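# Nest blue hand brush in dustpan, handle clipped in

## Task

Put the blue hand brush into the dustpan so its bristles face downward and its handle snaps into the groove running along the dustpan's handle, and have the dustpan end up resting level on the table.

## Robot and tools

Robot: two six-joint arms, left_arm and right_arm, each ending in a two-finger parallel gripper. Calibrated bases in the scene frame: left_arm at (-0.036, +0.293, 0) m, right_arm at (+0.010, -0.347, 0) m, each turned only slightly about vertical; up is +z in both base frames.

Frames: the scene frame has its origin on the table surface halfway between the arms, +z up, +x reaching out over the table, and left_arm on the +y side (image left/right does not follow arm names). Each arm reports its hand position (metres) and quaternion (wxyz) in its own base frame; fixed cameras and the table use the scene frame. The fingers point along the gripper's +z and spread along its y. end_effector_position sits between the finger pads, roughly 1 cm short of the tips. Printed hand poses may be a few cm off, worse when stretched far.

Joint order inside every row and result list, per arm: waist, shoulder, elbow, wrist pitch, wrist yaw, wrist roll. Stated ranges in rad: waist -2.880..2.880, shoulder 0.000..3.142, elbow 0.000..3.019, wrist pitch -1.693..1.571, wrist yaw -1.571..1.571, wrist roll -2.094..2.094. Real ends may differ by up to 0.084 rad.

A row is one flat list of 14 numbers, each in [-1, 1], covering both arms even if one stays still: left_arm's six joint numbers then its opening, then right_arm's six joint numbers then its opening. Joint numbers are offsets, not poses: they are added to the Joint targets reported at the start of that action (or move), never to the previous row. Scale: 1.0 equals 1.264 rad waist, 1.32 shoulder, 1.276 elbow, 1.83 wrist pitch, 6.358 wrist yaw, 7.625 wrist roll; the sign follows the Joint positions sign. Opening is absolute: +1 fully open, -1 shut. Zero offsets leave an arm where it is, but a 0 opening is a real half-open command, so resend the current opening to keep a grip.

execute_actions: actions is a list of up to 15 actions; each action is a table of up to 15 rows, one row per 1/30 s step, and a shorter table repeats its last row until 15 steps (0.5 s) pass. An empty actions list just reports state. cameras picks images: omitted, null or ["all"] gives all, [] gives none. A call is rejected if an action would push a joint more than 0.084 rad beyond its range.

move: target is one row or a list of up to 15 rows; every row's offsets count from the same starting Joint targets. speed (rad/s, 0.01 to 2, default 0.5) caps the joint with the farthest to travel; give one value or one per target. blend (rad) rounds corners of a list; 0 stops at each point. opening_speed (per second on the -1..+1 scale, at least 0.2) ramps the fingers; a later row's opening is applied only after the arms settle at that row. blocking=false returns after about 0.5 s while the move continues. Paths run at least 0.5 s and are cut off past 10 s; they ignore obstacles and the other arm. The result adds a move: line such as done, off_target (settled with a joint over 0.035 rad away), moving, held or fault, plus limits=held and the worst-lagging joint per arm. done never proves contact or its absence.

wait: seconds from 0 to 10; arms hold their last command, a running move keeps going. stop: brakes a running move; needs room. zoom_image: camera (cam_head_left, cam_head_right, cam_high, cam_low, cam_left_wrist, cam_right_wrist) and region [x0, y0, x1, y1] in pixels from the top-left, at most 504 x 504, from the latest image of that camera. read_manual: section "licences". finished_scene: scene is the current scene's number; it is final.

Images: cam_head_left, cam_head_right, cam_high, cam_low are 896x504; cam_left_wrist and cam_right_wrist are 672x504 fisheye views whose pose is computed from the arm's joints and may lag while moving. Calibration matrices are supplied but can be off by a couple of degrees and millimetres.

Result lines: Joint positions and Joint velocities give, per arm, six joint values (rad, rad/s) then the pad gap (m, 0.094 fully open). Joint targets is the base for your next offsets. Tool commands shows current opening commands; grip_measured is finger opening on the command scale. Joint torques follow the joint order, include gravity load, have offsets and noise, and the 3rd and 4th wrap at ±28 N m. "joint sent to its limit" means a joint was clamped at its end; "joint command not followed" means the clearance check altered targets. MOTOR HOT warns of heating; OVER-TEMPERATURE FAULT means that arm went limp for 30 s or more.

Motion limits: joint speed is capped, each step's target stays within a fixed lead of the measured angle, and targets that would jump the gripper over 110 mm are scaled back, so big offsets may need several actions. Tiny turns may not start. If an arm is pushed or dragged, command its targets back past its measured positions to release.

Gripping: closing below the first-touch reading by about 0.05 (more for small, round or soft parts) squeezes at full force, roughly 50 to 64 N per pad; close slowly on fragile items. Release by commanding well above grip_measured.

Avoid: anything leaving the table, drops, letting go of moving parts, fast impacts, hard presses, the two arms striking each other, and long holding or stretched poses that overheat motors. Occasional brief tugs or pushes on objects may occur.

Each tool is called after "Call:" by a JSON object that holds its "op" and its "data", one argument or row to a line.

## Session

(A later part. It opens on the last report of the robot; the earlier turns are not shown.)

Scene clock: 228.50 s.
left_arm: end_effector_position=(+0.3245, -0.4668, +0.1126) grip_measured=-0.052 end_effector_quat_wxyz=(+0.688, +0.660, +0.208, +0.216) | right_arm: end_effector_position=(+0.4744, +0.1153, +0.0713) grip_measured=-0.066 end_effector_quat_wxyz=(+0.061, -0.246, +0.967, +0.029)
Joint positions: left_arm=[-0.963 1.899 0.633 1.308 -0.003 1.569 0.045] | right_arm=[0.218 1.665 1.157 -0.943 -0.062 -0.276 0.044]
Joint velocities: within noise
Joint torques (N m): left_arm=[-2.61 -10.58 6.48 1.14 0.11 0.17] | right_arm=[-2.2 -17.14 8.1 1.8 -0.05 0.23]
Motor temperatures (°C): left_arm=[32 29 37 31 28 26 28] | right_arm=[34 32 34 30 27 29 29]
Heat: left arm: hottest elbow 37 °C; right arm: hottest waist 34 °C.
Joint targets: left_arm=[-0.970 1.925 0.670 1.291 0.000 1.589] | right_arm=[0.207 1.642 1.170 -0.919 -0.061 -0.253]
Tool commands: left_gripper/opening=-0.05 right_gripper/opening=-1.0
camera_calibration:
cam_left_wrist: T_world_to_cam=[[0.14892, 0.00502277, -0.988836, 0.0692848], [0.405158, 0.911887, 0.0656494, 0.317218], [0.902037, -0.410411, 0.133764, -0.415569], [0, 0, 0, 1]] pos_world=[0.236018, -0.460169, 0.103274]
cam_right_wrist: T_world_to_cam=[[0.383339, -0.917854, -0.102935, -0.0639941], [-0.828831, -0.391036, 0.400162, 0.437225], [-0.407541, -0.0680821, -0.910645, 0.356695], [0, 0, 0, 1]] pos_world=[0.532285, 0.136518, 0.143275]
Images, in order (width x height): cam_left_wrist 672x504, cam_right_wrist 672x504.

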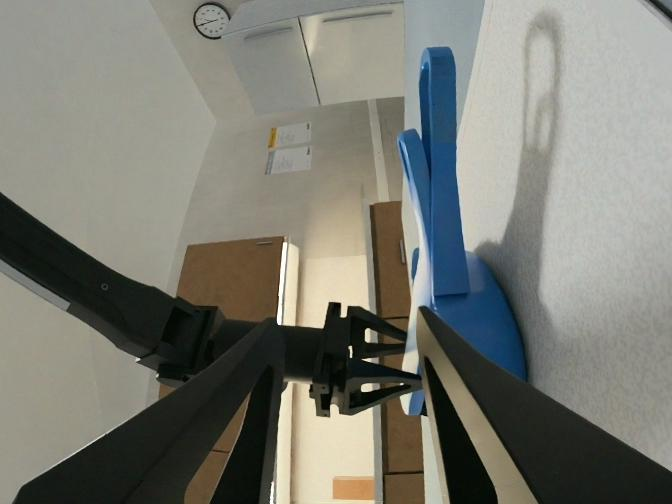

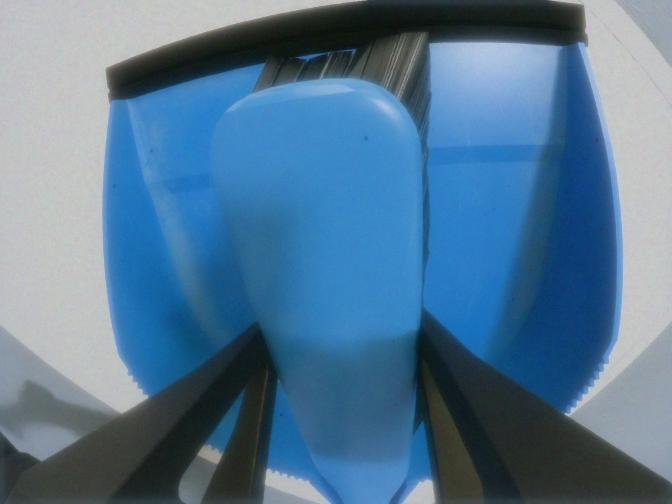

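Call:
{"op": "execute_actions", "data": {
  "actions": [],
  "cameras": ["cam_head_left", "cam_head_right"]
}}

Call:
{"op": "zoom_image", "data": {
  "camera": "cam_head_right",
  "region": [605, 190, 655, 245]
}}

Call:
{"op": "zoom_image", "data": {
  "camera": "cam_head_left",
  "region": [585, 190, 635, 245]
}}

Scene clock: 233.80 s.
left_arm: end_effector_position=(+0.3245, -0.4668, +0.1126) grip_measured=-0.052 end_effector_quat_wxyz=(+0.688, +0.660, +0.208, +0.216) | right_arm: end_effector_position=(+0.4744, +0.1153, +0.0713) grip_measured=-0.066 end_effector_quat_wxyz=(+0.061, -0.246, +0.967, +0.029)
Joint positions: left_arm=[-0.963 1.899 0.633 1.308 -0.003 1.569 0.045] | right_arm=[0.218 1.665 1.157 -0.943 -0.062 -0.276 0.044]
Joint velocities: within noise
Joint torques (N m): left_arm=[-2.61 -10.58 6.48 1.16 0.11 0.17] | right_arm=[-2.2 -17.08 8.09 1.81 -0.06 0.23]
Motor temperatures (°C): left_arm=[31 29 37 31 28 26 28] | right_arm=[34 32 34 30 27 29 29]
Heat: left arm: hottest elbow 37 °C; right arm: hottest waist 34 °C.
Joint targets: left_arm=[-0.970 1.925 0.670 1.291 0.000 1.589] | right_arm=[0.207 1.642 1.170 -0.919 -0.061 -0.253]
Tool commands: left_gripper/opening=-0.05 right_gripper/opening=-1.0
Images, in order (width x height): cam_head_left 896x504, cam_head_right 896x504.

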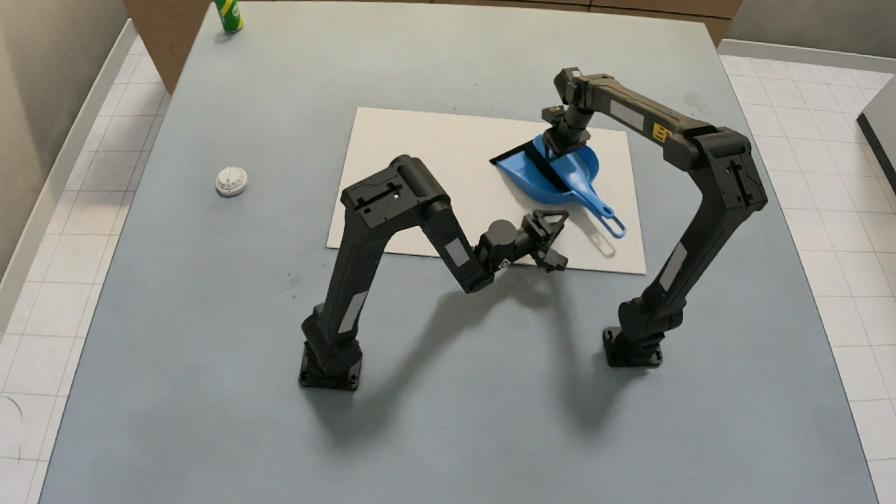

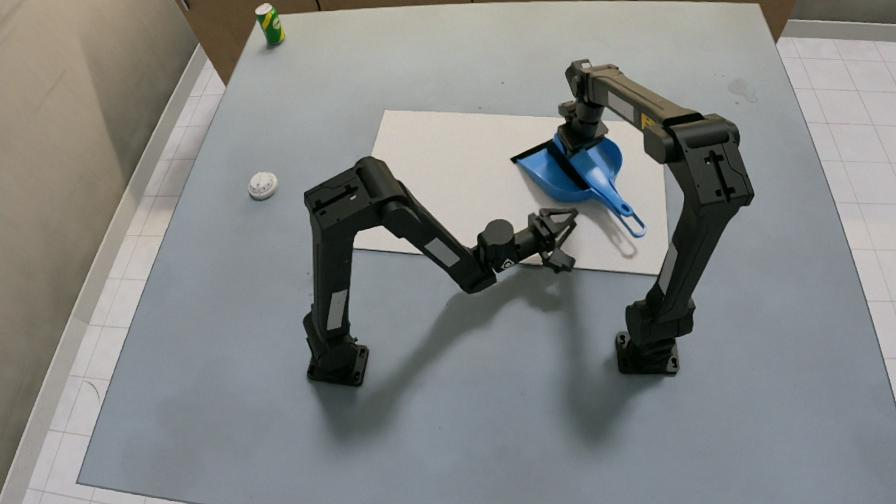

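Scaled by 9.164 from the camera's 896x504 image, which has a finer 1280x720 frame.

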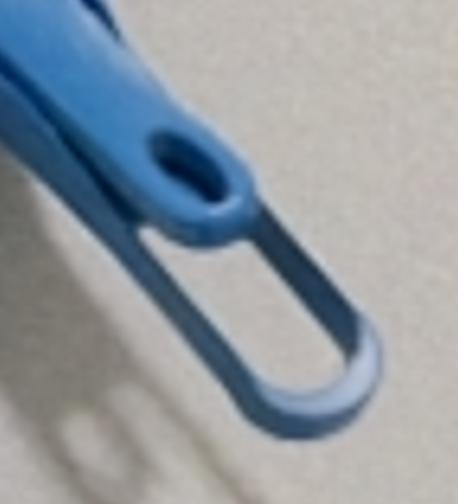

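Scaled by 9.164 from the camera's 896x504 image, which has a finer 1280x720 frame.

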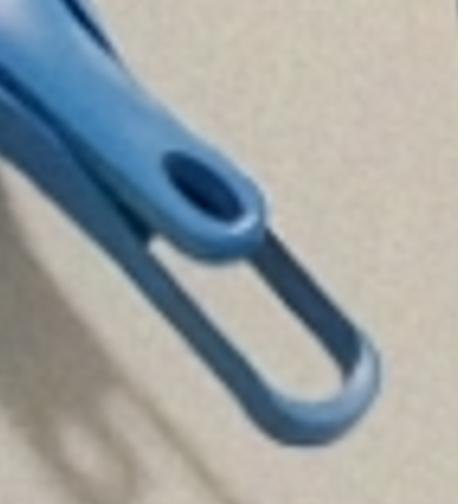

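Call:
{"op": "zoom_image", "data": {
  "camera": "cam_right_wrist",
  "region": [300, 440, 440, 504]
}}

This scene's latest camera images include none from cam_right_wrist. They are from: cam_head_left, cam_head_right. cam_right_wrist's image comes with the result of a call that names it in "cameras".

Call:
{"op": "execute_actions", "data": {
  "actions": [],
  "cameras": ["cam_high", "cam_right_wrist", "cam_left_wrist", "cam_head_left"]
}}

Scene clock: 247.03 s.
left_arm: end_effector_position=(+0.3245, -0.4668, +0.1126) grip_measured=-0.052 end_effector_quat_wxyz=(+0.688, +0.660, +0.208, +0.216) | right_arm: end_effector_position=(+0.4744, +0.1153, +0.0713) grip_measured=-0.066 end_effector_quat_wxyz=(+0.061, -0.246, +0.967, +0.029)
Joint positions: left_arm=[-0.963 1.899 0.633 1.308 -0.003 1.569 0.045] | right_arm=[0.218 1.665 1.157 -0.943 -0.062 -0.276 0.044]
Joint velocities: within noise
Joint torques (N m): left_arm=[-2.61 -10.58 6.48 1.14 0.11 0.17] | right_arm=[-2.26 -17.08 8.09 1.81 -0.05 0.23]
Motor temperatures (°C): left_arm=[31 29 37 31 28 26 27] | right_arm=[34 32 33 30 27 29 30]
Heat: left arm: hottest elbow 37 °C; right arm: hottest waist 34 °C.
Joint targets: left_arm=[-0.970 1.925 0.670 1.291 0.000 1.589] | right_arm=[0.207 1.642 1.170 -0.919 -0.061 -0.253]
Tool commands: left_gripper/opening=-0.05 right_gripper/opening=-1.0
camera_calibration:
cam_left_wrist: T_world_to_cam=[[0.14892, 0.00502277, -0.988836, 0.0692848], [0.405158, 0.911887, 0.0656494, 0.317218], [0.902037, -0.410411, 0.133764, -0.415569], [0, 0, 0, 1]] pos_world=[0.236018, -0.460169, 0.103274]
cam_right_wrist: T_world_to_cam=[[0.383339, -0.917854, -0.102935, -0.0639941], [-0.828831, -0.391036, 0.400162, 0.437225], [-0.407541, -0.0680821, -0.910645, 0.356695], [0, 0, 0, 1]] pos_world=[0.532285, 0.136518, 0.143275]
Images, in order (width x height): cam_head_left 896x504, cam_high 896x504, cam_left_wrist 672x504, cam_right_wrist 672x504.

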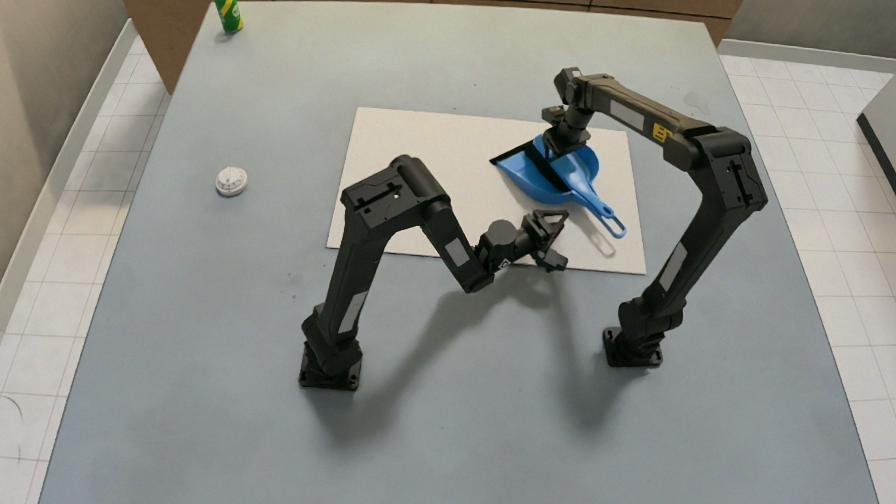

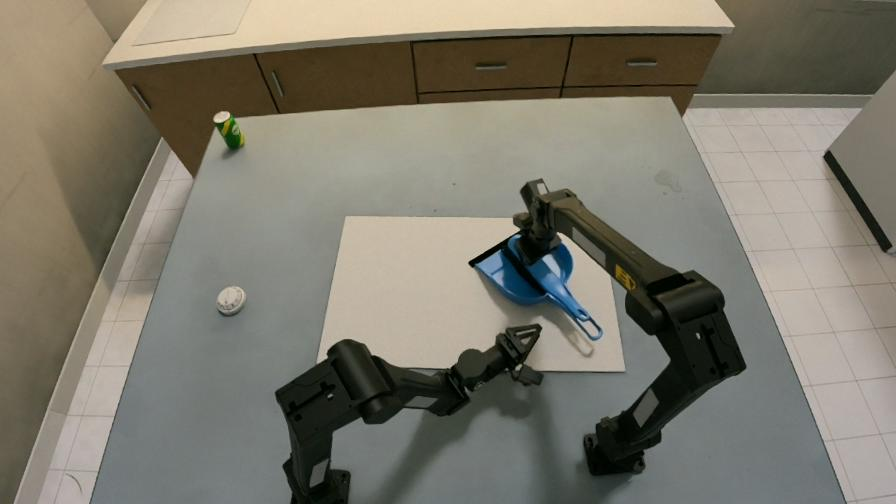

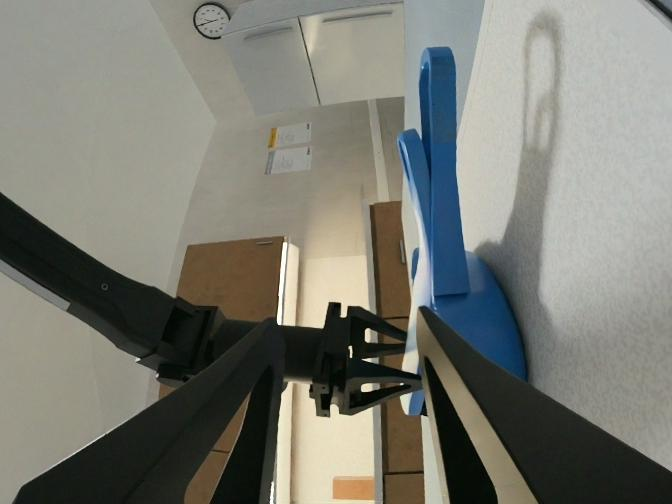

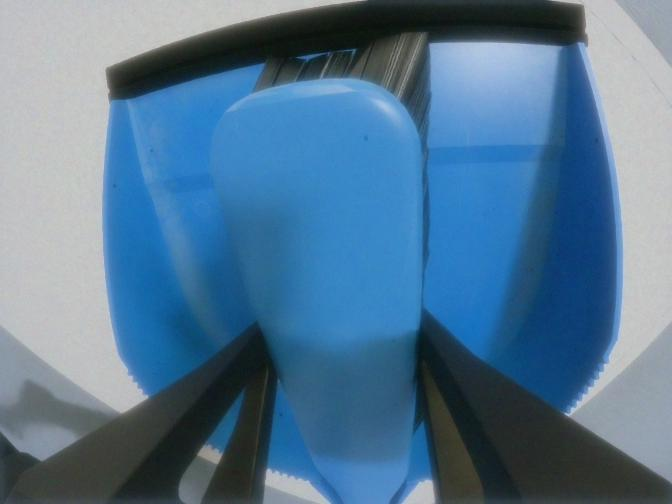

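Call:
{"op": "zoom_image", "data": {
  "camera": "cam_left_wrist",
  "region": [360, 30, 560, 430]
}}

Call:
{"op": "zoom_image", "data": {
  "camera": "cam_right_wrist",
  "region": [300, 430, 440, 504]
}}

Call:
{"op": "zoom_image", "data": {
  "camera": "cam_high",
  "region": [500, 220, 620, 350]
}}

Call:
{"op": "zoom_image", "data": {
  "camera": "cam_head_left",
  "region": [520, 120, 640, 245]
}}

Call:
{"op": "zoom_image", "data": {
  "camera": "cam_head_right",
  "region": [420, 120, 620, 280]
}}

Scaled by 1.260 from the camera's 672x504 image, which has a finer 960x720 frame.

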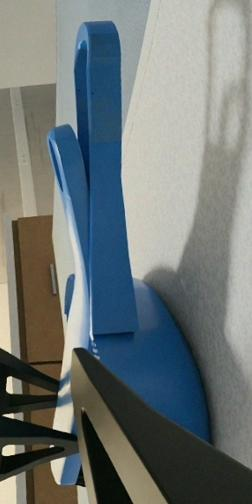

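Scaled by 3.600 from the camera's 672x504 image, which has a finer 960x720 frame.

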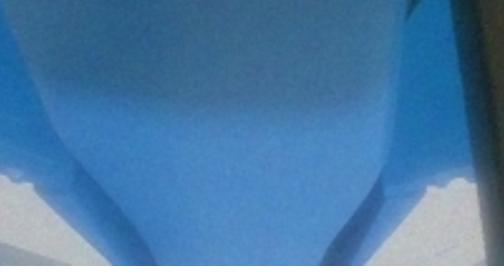

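Scaled by 3.877 from the camera's 896x504 image, which has a finer 1280x720 frame.

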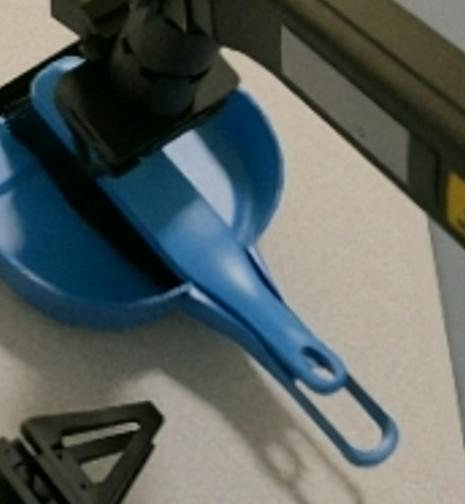

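Scaled by 4.032 from the camera's 896x504 image, which has a finer 1280x720 frame.

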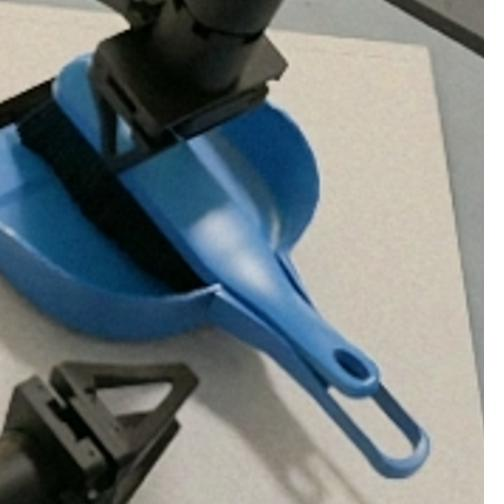

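This scene's latest camera images include none from cam_head_right. They are from: cam_head_left, cam_high, cam_left_wrist, cam_right_wrist. cam_head_right's image comes with the result of a call that names it in "cameras".

Call:
{"op": "move", "data": {
  "target": [
    [0, -0.2462, 0.1803, -0.4650, 0, -0.1035, 0.9, 0, 0, 0, 0, 0, 0, -1],
    [0, -0.0871, 0.5368, -0.7656, 0, -0.2084, 0.9, 0, 0, 0, 0, 0, 0, -1]
  ],
  "speed": 0.8,
  "blend": 0.15,
  "opening_speed": 1.0,
  "cameras": ["cam_left_wrist", "cam_high"]
}}

Scene clock: 257.73 s.
left_arm: end_effector_position=(+0.4053, -0.5830, +0.1730) grip_measured=+0.898 end_effector_quat_wxyz=(+0.424, +0.415, +0.776, -0.215) | right_arm: end_effector_position=(+0.4744, +0.1153, +0.0713) grip_measured=-0.066 end_effector_quat_wxyz=(+0.061, -0.246, +0.967, +0.029)
Joint positions: left_arm=[-0.963 1.78 1.292 -0.093 -0.003 0.019 0.089] | right_arm=[0.218 1.665 1.157 -0.943 -0.062 -0.276 0.044]
Joint velocities: within noise
Joint torques (N m): left_arm=[-2.61 -14.56 13.27 1.05 0.12 -0.17] | right_arm=[-2.26 -17.08 8.1 1.81 -0.05 0.23]
Motor temperatures (°C): left_arm=[31 29 37 31 28 26 27] | right_arm=[34 32 33 30 26 29 30]
Heat: left arm: hottest elbow 37 °C; right arm: hottest waist 34 °C.
Joint targets: left_arm=[-0.970 1.810 1.355 -0.110 0.000 0.000] | right_arm=[0.207 1.642 1.170 -0.919 -0.061 -0.253]
move: off_target (left_arm); left_arm: the elbow is farthest, 0.063 rad from its target
camera_calibration:
cam_left_wrist: T_world_to_cam=[[-0.836724, -0.527998, -0.145294, 0.0604068], [-0.42645, 0.794678, -0.432003, 0.741239], [0.343559, -0.299507, -0.890092, -0.0760455], [0, 0, 0, 1]] pos_world=[0.392772, -0.579929, 0.261307]
Images, in order (width x height): cam_high 896x504, cam_left_wrist 672x504.

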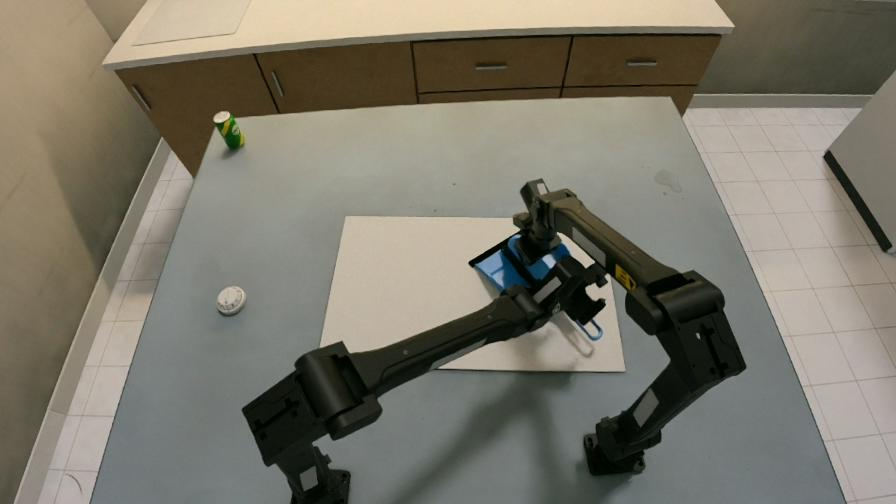

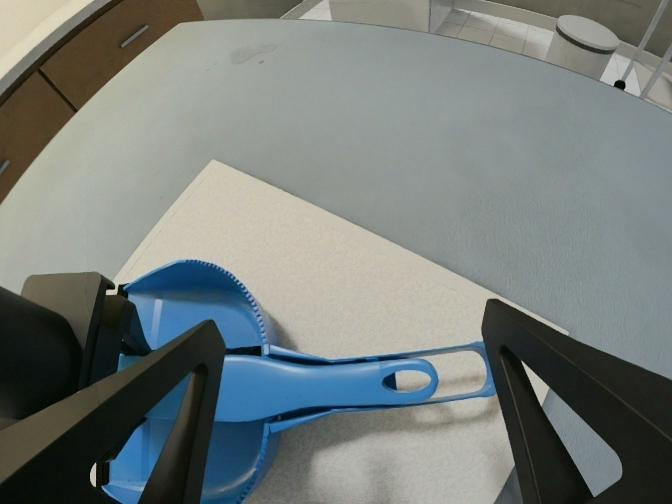

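Call:
{"op": "zoom_image", "data": {
  "camera": "cam_left_wrist",
  "region": [200, 320, 520, 460]
}}

Call:
{"op": "zoom_image", "data": {
  "camera": "cam_left_wrist",
  "region": [350, 330, 510, 430]
}}

Call:
{"op": "zoom_image", "data": {
  "camera": "cam_left_wrist",
  "region": [220, 330, 380, 450]
}}

Scaled by 1.575 from the camera's 672x504 image, which has a finer 960x720 frame.

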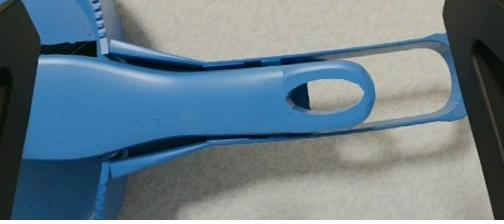

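Scaled by 3.150 from the camera's 672x504 image, which has a finer 960x720 frame.

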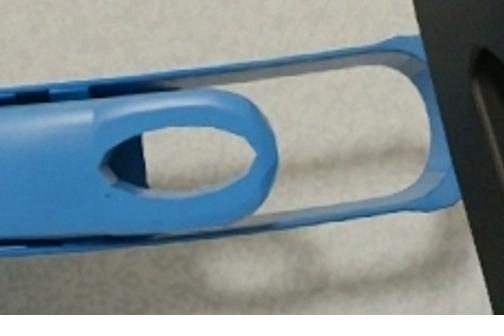

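Scaled by 3.150 from the camera's 672x504 image, which has a finer 960x720 frame.

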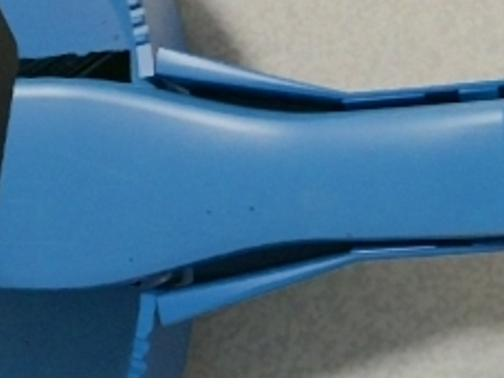

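Call:
{"op": "zoom_image", "data": {
  "camera": "cam_left_wrist",
  "region": [380, 335, 450, 425]
}}

Call:
{"op": "zoom_image", "data": {
  "camera": "cam_left_wrist",
  "region": [310, 335, 380, 425]
}}

Call:
{"op": "zoom_image", "data": {
  "camera": "cam_left_wrist",
  "region": [250, 335, 330, 445]
}}

Scaled by 5.600 from the camera's 672x504 image, which has a finer 960x720 frame.

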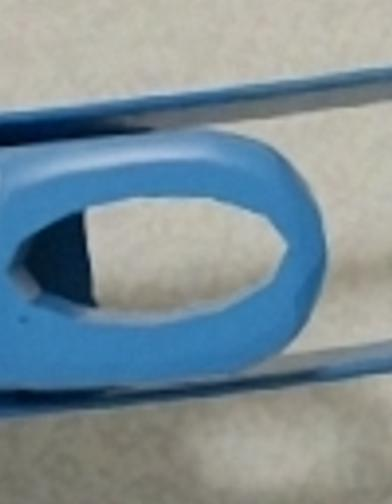

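Scaled by 5.600 from the camera's 672x504 image, which has a finer 960x720 frame.

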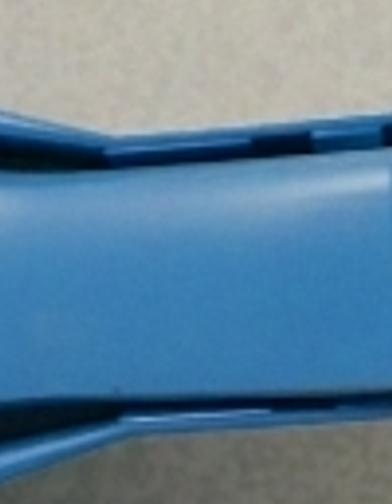

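Scaled by 4.582 from the camera's 672x504 image, which has a finer 960x720 frame.

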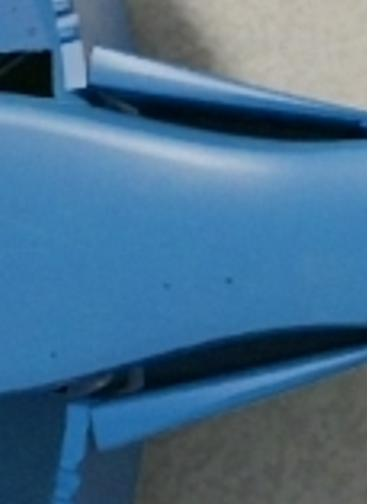

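Call:
{"op": "zoom_image", "data": {
  "camera": "cam_left_wrist",
  "region": [320, 345, 400, 375]
}}

Call:
{"op": "zoom_image", "data": {
  "camera": "cam_left_wrist",
  "region": [320, 395, 400, 425]
}}

Scaled by 6.300 from the camera's 672x504 image, which has a finer 960x720 frame.

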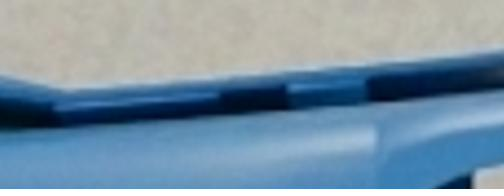

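Scaled by 6.300 from the camera's 672x504 image, which has a finer 960x720 frame.

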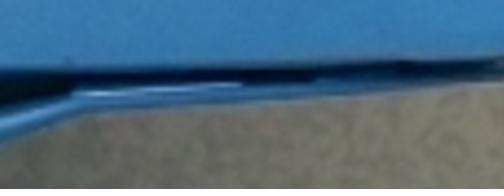

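Call:
{"op": "move", "data": {
  "target": [0, 0, 0, 0, 0, 0, 0.9, 0.0, 0.00398, -0.00404, 0.00568, 0, -0.0072, -1],
  "speed": 0.06,
  "cameras": ["cam_left_wrist", "cam_right_wrist"]
}}

Call:
{"op": "zoom_image", "data": {
  "camera": "cam_left_wrist",
  "region": [380, 335, 450, 425]
}}

Call:
{"op": "zoom_image", "data": {
  "camera": "cam_left_wrist",
  "region": [310, 335, 380, 425]
}}

Call:
{"op": "zoom_image", "data": {
  "camera": "cam_left_wrist",
  "region": [250, 335, 330, 445]
}}

Scene clock: 264.83 s.
left_arm: end_effector_position=(+0.4053, -0.5830, +0.1730) grip_measured=+0.898 end_effector_quat_wxyz=(+0.424, +0.414, +0.776, -0.215) | right_arm: end_effector_position=(+0.4756, +0.1155, +0.0710) grip_measured=-0.066 end_effector_quat_wxyz=(+0.064, -0.248, +0.966, +0.029)
Joint positions: left_arm=[-0.963 1.78 1.292 -0.093 -0.003 0.019 0.089] | right_arm=[0.218 1.665 1.155 -0.935 -0.062 -0.281 0.044]
Joint velocities: within noise
Joint torques (N m): left_arm=[-2.61 -14.62 13.26 1.05 0.12 -0.17] | right_arm=[-2.2 -16.73 7.83 1.91 -0.05 -0.29]
Motor temperatures (°C): left_arm=[31 29 38 31 28 26 27] | right_arm=[34 32 33 30 26 29 30]
Heat: left arm: hottest elbow 38 °C; right arm: hottest waist 34 °C.
Joint targets: left_arm=[-0.970 1.810 1.355 -0.110 0.000 0.000] | right_arm=[0.207 1.647 1.164 -0.909 -0.061 -0.308]
move: off_target (left_arm); left_arm: the elbow is farthest, 0.063 rad from its target
camera_calibration:
cam_left_wrist: T_world_to_cam=[[-0.836579, -0.528401, -0.144663, 0.0600039], [-0.427008, 0.794342, -0.43207, 0.741281], [0.343219, -0.299689, -0.890162, -0.0760017], [0, 0, 0, 1]] pos_world=[0.392816, -0.579901, 0.261312]
cam_right_wrist: T_world_to_cam=[[0.388844, -0.915735, -0.101146, -0.0672292], [-0.829299, -0.39572, 0.394549, 0.439591], [-0.401328, -0.0695376, -0.913291, 0.354291], [0, 0, 0, 1]] pos_world=[0.532881, 0.137027, 0.14333]
Images, in order (width x height): cam_left_wrist 672x504, cam_right_wrist 672x504.

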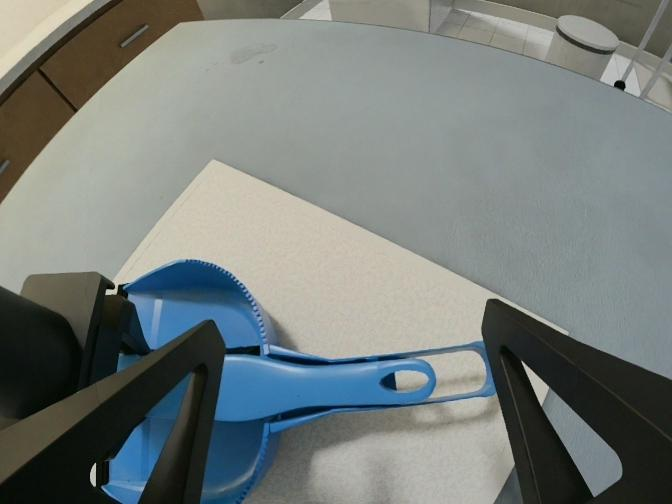

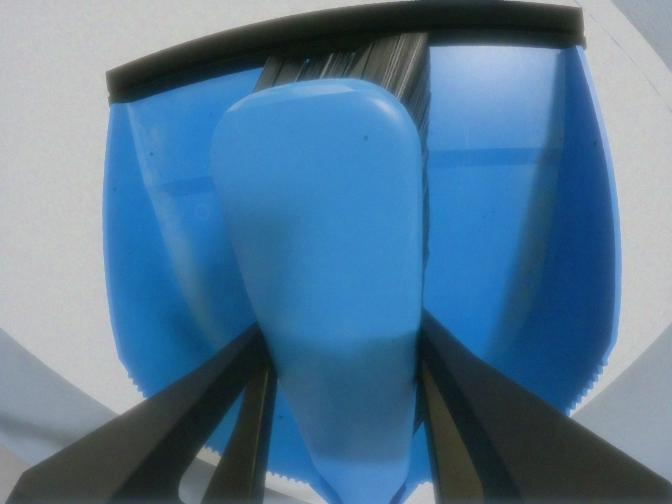

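Scaled by 5.600 from the camera's 672x504 image, which has a finer 960x720 frame.

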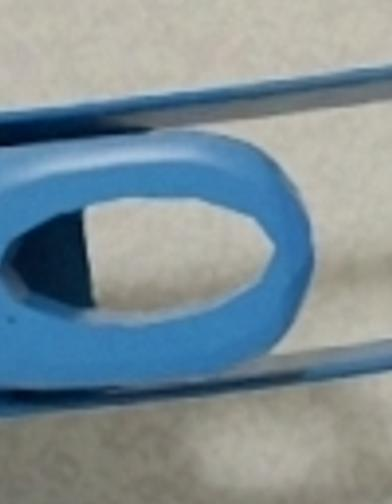

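Scaled by 5.600 from the camera's 672x504 image, which has a finer 960x720 frame.

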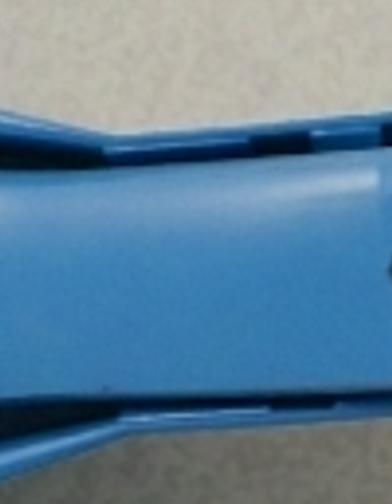

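Scaled by 4.582 from the camera's 672x504 image, which has a finer 960x720 frame.

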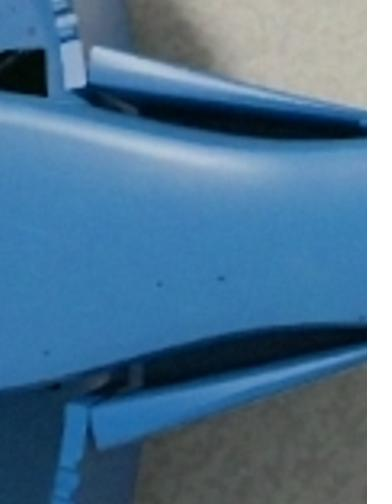

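Call:
{"op": "move", "data": {
  "target": [0, 0, 0, 0, 0, 0, 0.9, 0.0, 0.00682, -0.00313, 0.00437, 0, -0.0016, -1],
  "speed": 0.06,
  "cameras": ["cam_left_wrist", "cam_right_wrist"]
}}

Call:
{"op": "zoom_image", "data": {
  "camera": "cam_left_wrist",
  "region": [380, 335, 450, 425]
}}

Call:
{"op": "zoom_image", "data": {
  "camera": "cam_left_wrist",
  "region": [310, 335, 380, 425]
}}

Call:
{"op": "zoom_image", "data": {
  "camera": "cam_left_wrist",
  "region": [250, 335, 330, 445]
}}

Scene clock: 267.07 s.
left_arm: end_effector_position=(+0.4053, -0.5830, +0.1730) grip_measured=+0.898 end_effector_quat_wxyz=(+0.424, +0.414, +0.776, -0.215) | right_arm: end_effector_position=(+0.4763, +0.1157, +0.0706) grip_measured=-0.066 end_effector_quat_wxyz=(+0.066, -0.252, +0.965, +0.028)
Joint positions: left_arm=[-0.963 1.78 1.292 -0.093 -0.003 0.019 0.089] | right_arm=[0.218 1.665 1.154 -0.929 -0.062 -0.288 0.044]
Joint velocities: within noise
Joint torques (N m): left_arm=[-2.61 -14.62 13.26 1.05 0.12 -0.17] | right_arm=[-2.26 -15.85 7.69 2.06 -0.06 -0.31]
Motor temperatures (°C): left_arm=[31 29 39 31 28 26 27] | right_arm=[34 32 33 30 26 29 30]
Heat: left arm: hottest elbow 39 °C; right arm: hottest waist 34 °C.
Joint targets: left_arm=[-0.970 1.810 1.355 -0.110 0.000 0.000] | right_arm=[0.207 1.656 1.160 -0.901 -0.061 -0.320]
move: off_target (left_arm); left_arm: the elbow is farthest, 0.063 rad from its target
camera_calibration:
cam_left_wrist: T_world_to_cam=[[-0.836579, -0.528401, -0.144663, 0.0600039], [-0.427008, 0.794342, -0.43207, 0.741281], [0.343219, -0.299689, -0.890162, -0.0760017], [0, 0, 0, 1]] pos_world=[0.392816, -0.579901, 0.261312]
cam_right_wrist: T_world_to_cam=[[0.39553, -0.913055, -0.0994365, -0.0710166], [-0.828431, -0.40141, 0.390604, 0.440922], [-0.396558, -0.0721193, -0.915172, 0.352401], [0, 0, 0, 1]] pos_world=[0.53311, 0.137563, 0.14322]
Images, in order (width x height): cam_left_wrist 672x504, cam_right_wrist 672x504.

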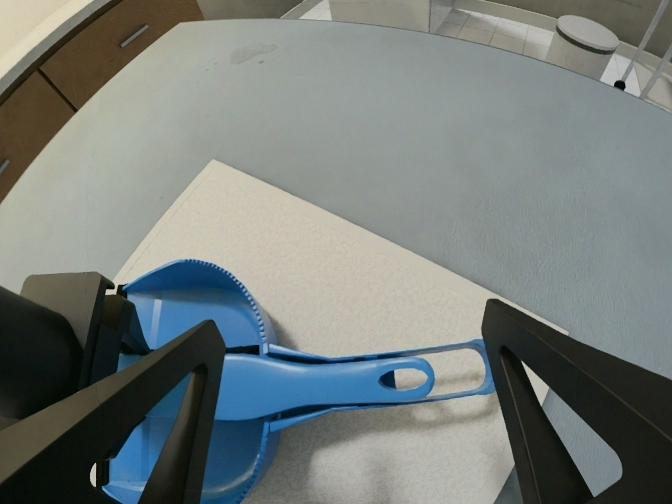

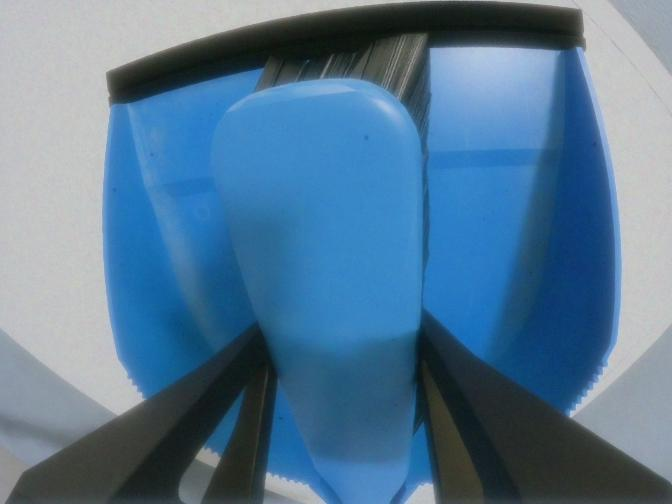

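Scaled by 5.600 from the camera's 672x504 image, which has a finer 960x720 frame.

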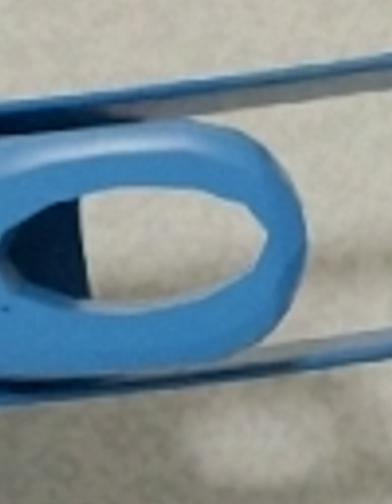

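Scaled by 5.600 from the camera's 672x504 image, which has a finer 960x720 frame.

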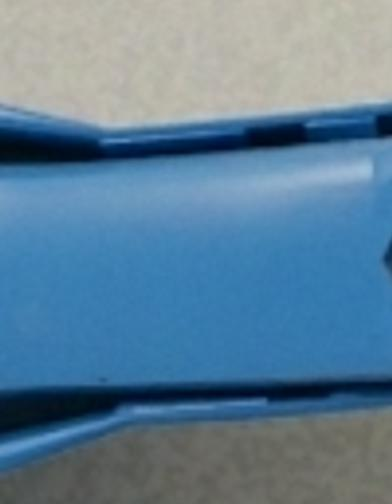

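Scaled by 4.582 from the camera's 672x504 image, which has a finer 960x720 frame.

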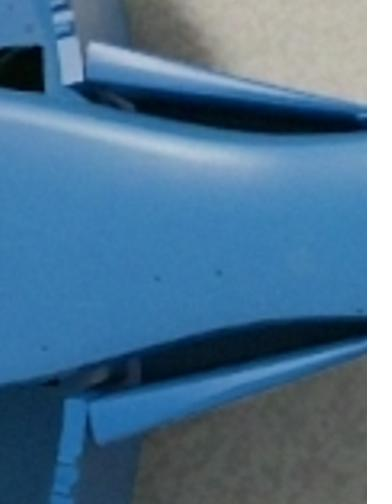

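Call:
{"op": "move", "data": {
  "target": [0, 0, 0, 0, 0, 0, 0.9, 0.0245, -0.0242, 0.0455, -0.0394, 0, -0.0021, -1],
  "speed": 0.15,
  "cameras": ["cam_left_wrist", "cam_right_wrist"]
}}

Call:
{"op": "zoom_image", "data": {
  "camera": "cam_left_wrist",
  "region": [380, 335, 450, 425]
}}

Call:
{"op": "zoom_image", "data": {
  "camera": "cam_left_wrist",
  "region": [310, 335, 380, 425]
}}

Call:
{"op": "zoom_image", "data": {
  "camera": "cam_left_wrist",
  "region": [250, 335, 330, 445]
}}

Scene clock: 272.47 s.
left_arm: end_effector_position=(+0.4053, -0.5830, +0.1730) grip_measured=+0.898 end_effector_quat_wxyz=(+0.424, +0.414, +0.776, -0.215) | right_arm: end_effector_position=(+0.4700, +0.1151, +0.0720) grip_measured=-0.066 end_effector_quat_wxyz=(+0.055, -0.264, +0.963, +0.028)
Joint positions: left_arm=[-0.963 1.78 1.292 -0.093 -0.003 0.019 0.089] | right_arm=[0.219 1.661 1.154 -0.956 -0.062 -0.313 0.044]
Joint velocities: within noise
Joint torques (N m): left_arm=[-2.61 -14.56 13.26 1.05 0.12 -0.17] | right_arm=[-0.15 -18.08 12.21 0.13 -0.06 -0.24]
Motor temperatures (°C): left_arm=[31 29 40 31 28 26 27] | right_arm=[34 32 33 30 26 29 30]
Heat: left arm: hottest elbow 40 °C; right arm: hottest waist 34 °C.
Joint targets: left_arm=[-0.970 1.810 1.355 -0.110 0.000 0.000] | right_arm=[0.238 1.624 1.218 -0.973 -0.061 -0.336]
move: off_target (left_arm, right_arm); left_arm: the elbow is farthest, 0.063 rad from its target; right_arm: the elbow is farthest, 0.064 rad from its target
camera_calibration:
cam_left_wrist: T_world_to_cam=[[-0.836579, -0.528401, -0.144663, 0.0600039], [-0.427008, 0.794342, -0.43207, 0.741281], [0.343219, -0.299689, -0.890162, -0.0760017], [0, 0, 0, 1]] pos_world=[0.392816, -0.579901, 0.261312]
cam_right_wrist: T_world_to_cam=[[0.41695, -0.90333, -0.100734, -0.080067], [-0.810073, -0.419577, 0.409556, 0.427042], [-0.41223, -0.0891622, -0.906706, 0.35984], [0, 0, 0, 1]] pos_world=[0.527656, 0.138934, 0.143306]
Images, in order (width x height): cam_left_wrist 672x504, cam_right_wrist 672x504.

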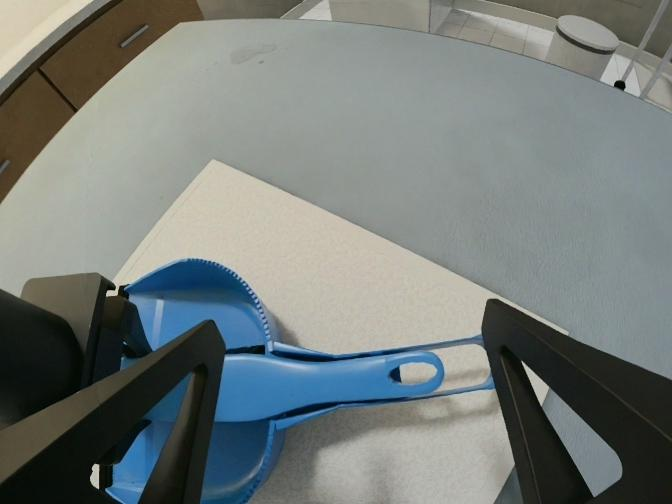

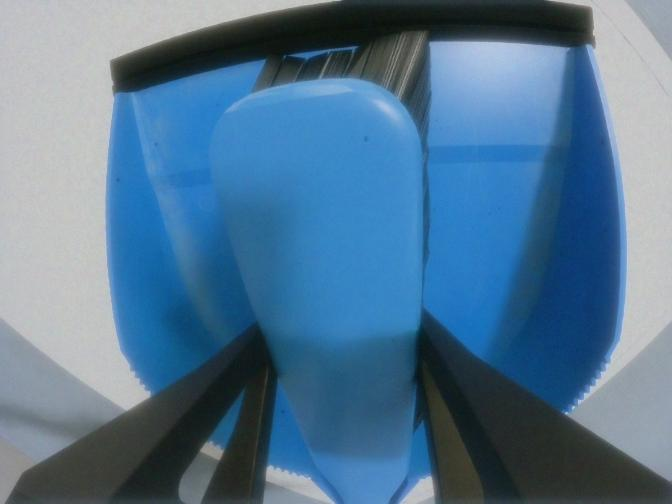

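Scaled by 5.600 from the camera's 672x504 image, which has a finer 960x720 frame.

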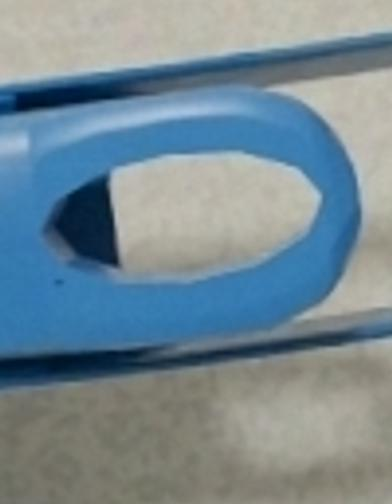

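Scaled by 5.600 from the camera's 672x504 image, which has a finer 960x720 frame.

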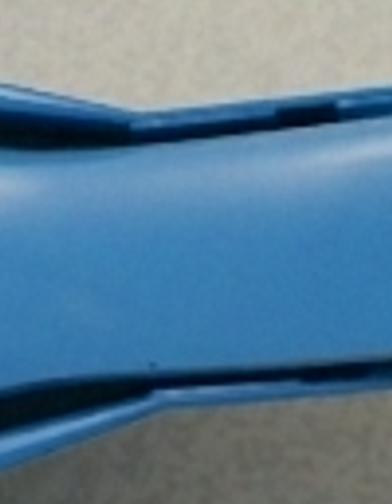

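Scaled by 4.582 from the camera's 672x504 image, which has a finer 960x720 frame.

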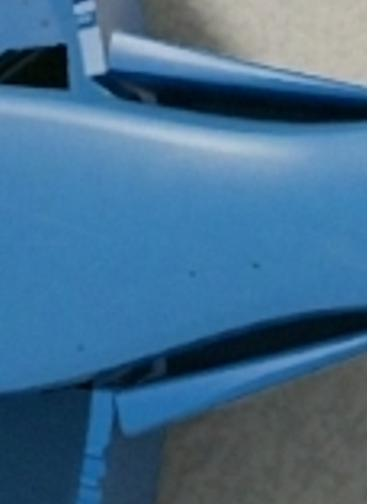

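Call:
{"op": "move", "data": {
  "target": [
    [0, -0.1591, -0.3566, 0.3005, 0, 0.1049, 0.25, 0, 0, 0, 0, 0, 0, -1],
    [0, 0.0871, -0.5368, 0.7656, 0, 0.2084, 0.25, 0, 0, 0, 0, 0, 0, -1]
  ],
  "speed": 0.8,
  "blend": 0.15,
  "opening_speed": 1.0,
  "cameras": ["cam_left_wrist", "cam_high", "cam_right_wrist"]
}}

Call:
{"op": "zoom_image", "data": {
  "camera": "cam_left_wrist",
  "region": [360, 30, 560, 430]
}}

Scene clock: 279.63 s.
left_arm: end_effector_position=(+0.3327, -0.4786, +0.1138) grip_measured=+0.252 end_effector_quat_wxyz=(+0.686, +0.662, +0.209, +0.215) | right_arm: end_effector_position=(+0.4700, +0.1151, +0.0720) grip_measured=-0.066 end_effector_quat_wxyz=(+0.055, -0.264, +0.963, +0.028)
Joint positions: left_arm=[-0.963 1.906 0.673 1.268 -0.003 1.569 0.059] | right_arm=[0.219 1.661 1.154 -0.956 -0.062 -0.313 0.044]
Joint velocities: within noise
Joint torques (N m): left_arm=[-2.61 -11.4 3.67 2.71 0.11 0.17] | right_arm=[-0.15 -18.08 12.26 0.12 -0.05 -0.26]
Motor temperatures (°C): left_arm=[31 29 40 31 28 26 27] | right_arm=[34 32 35 30 26 29 30]
Heat: left arm: hottest elbow 40 °C; right arm: hottest elbow 35 °C.
Joint targets: left_arm=[-0.970 1.925 0.670 1.291 0.000 1.589] | right_arm=[0.238 1.624 1.218 -0.973 -0.061 -0.336]
move: off_target (right_arm); right_arm: the elbow is farthest, 0.064 rad from its target
camera_calibration:
cam_left_wrist: T_world_to_cam=[[0.144526, 0.0100188, -0.98945, 0.0733044], [0.405482, 0.911536, 0.0684573, 0.323967], [0.902605, -0.411098, 0.127678, -0.427793], [0, 0, 0, 1]] pos_world=[0.244171, -0.471907, 0.104973]
cam_right_wrist: T_world_to_cam=[[0.417295, -0.903176, -0.10069, -0.0802503], [-0.809928, -0.419869, 0.409545, 0.427008], [-0.412168, -0.0893498, -0.906716, 0.359833], [0, 0, 0, 1]] pos_world=[0.527645, 0.138958, 0.143307]
Images, in order (width x height): cam_high 896x504, cam_left_wrist 672x504, cam_right_wrist 672x504.

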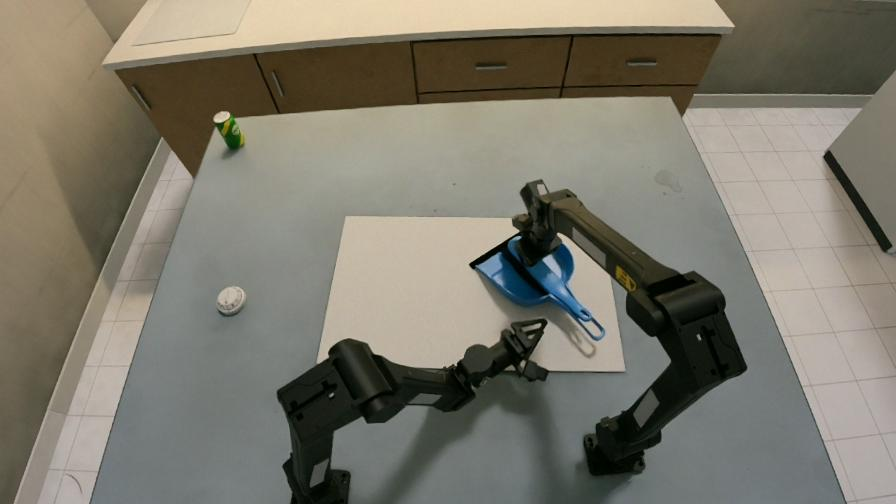

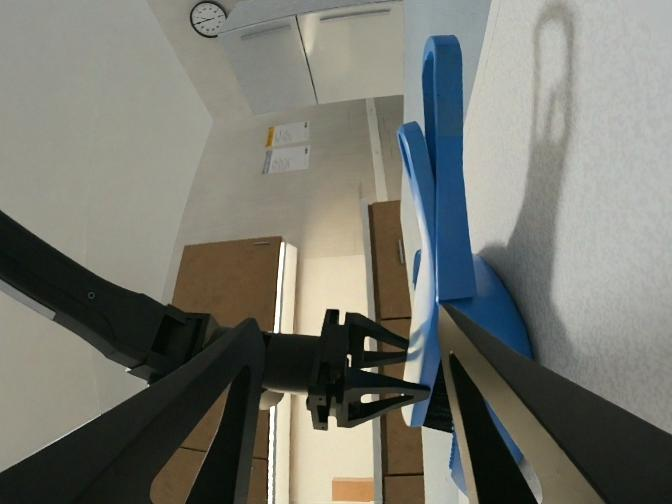

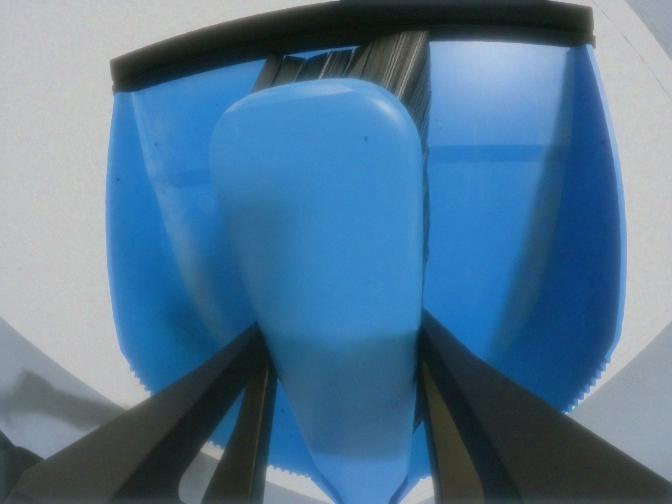

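Scaled by 1.260 from the camera's 672x504 image, which has a finer 960x720 frame.

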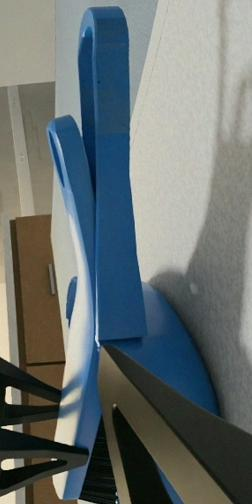

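Call:
{"op": "zoom_image", "data": {
  "camera": "cam_left_wrist",
  "region": [390, 110, 490, 320]
}}

Call:
{"op": "zoom_image", "data": {
  "camera": "cam_left_wrist",
  "region": [390, 290, 490, 500]
}}

Scaled by 2.400 from the camera's 672x504 image, which has a finer 960x720 frame.

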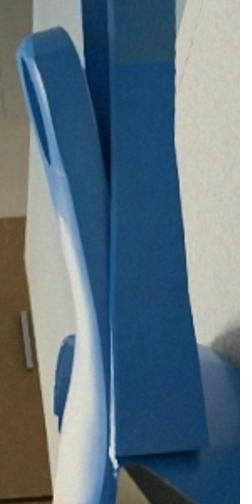

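Scaled by 2.400 from the camera's 672x504 image, which has a finer 960x720 frame.

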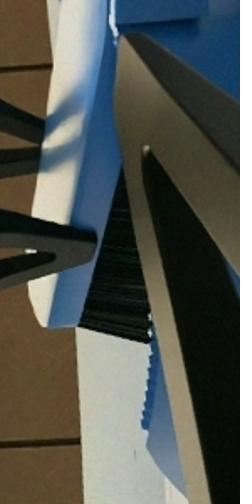

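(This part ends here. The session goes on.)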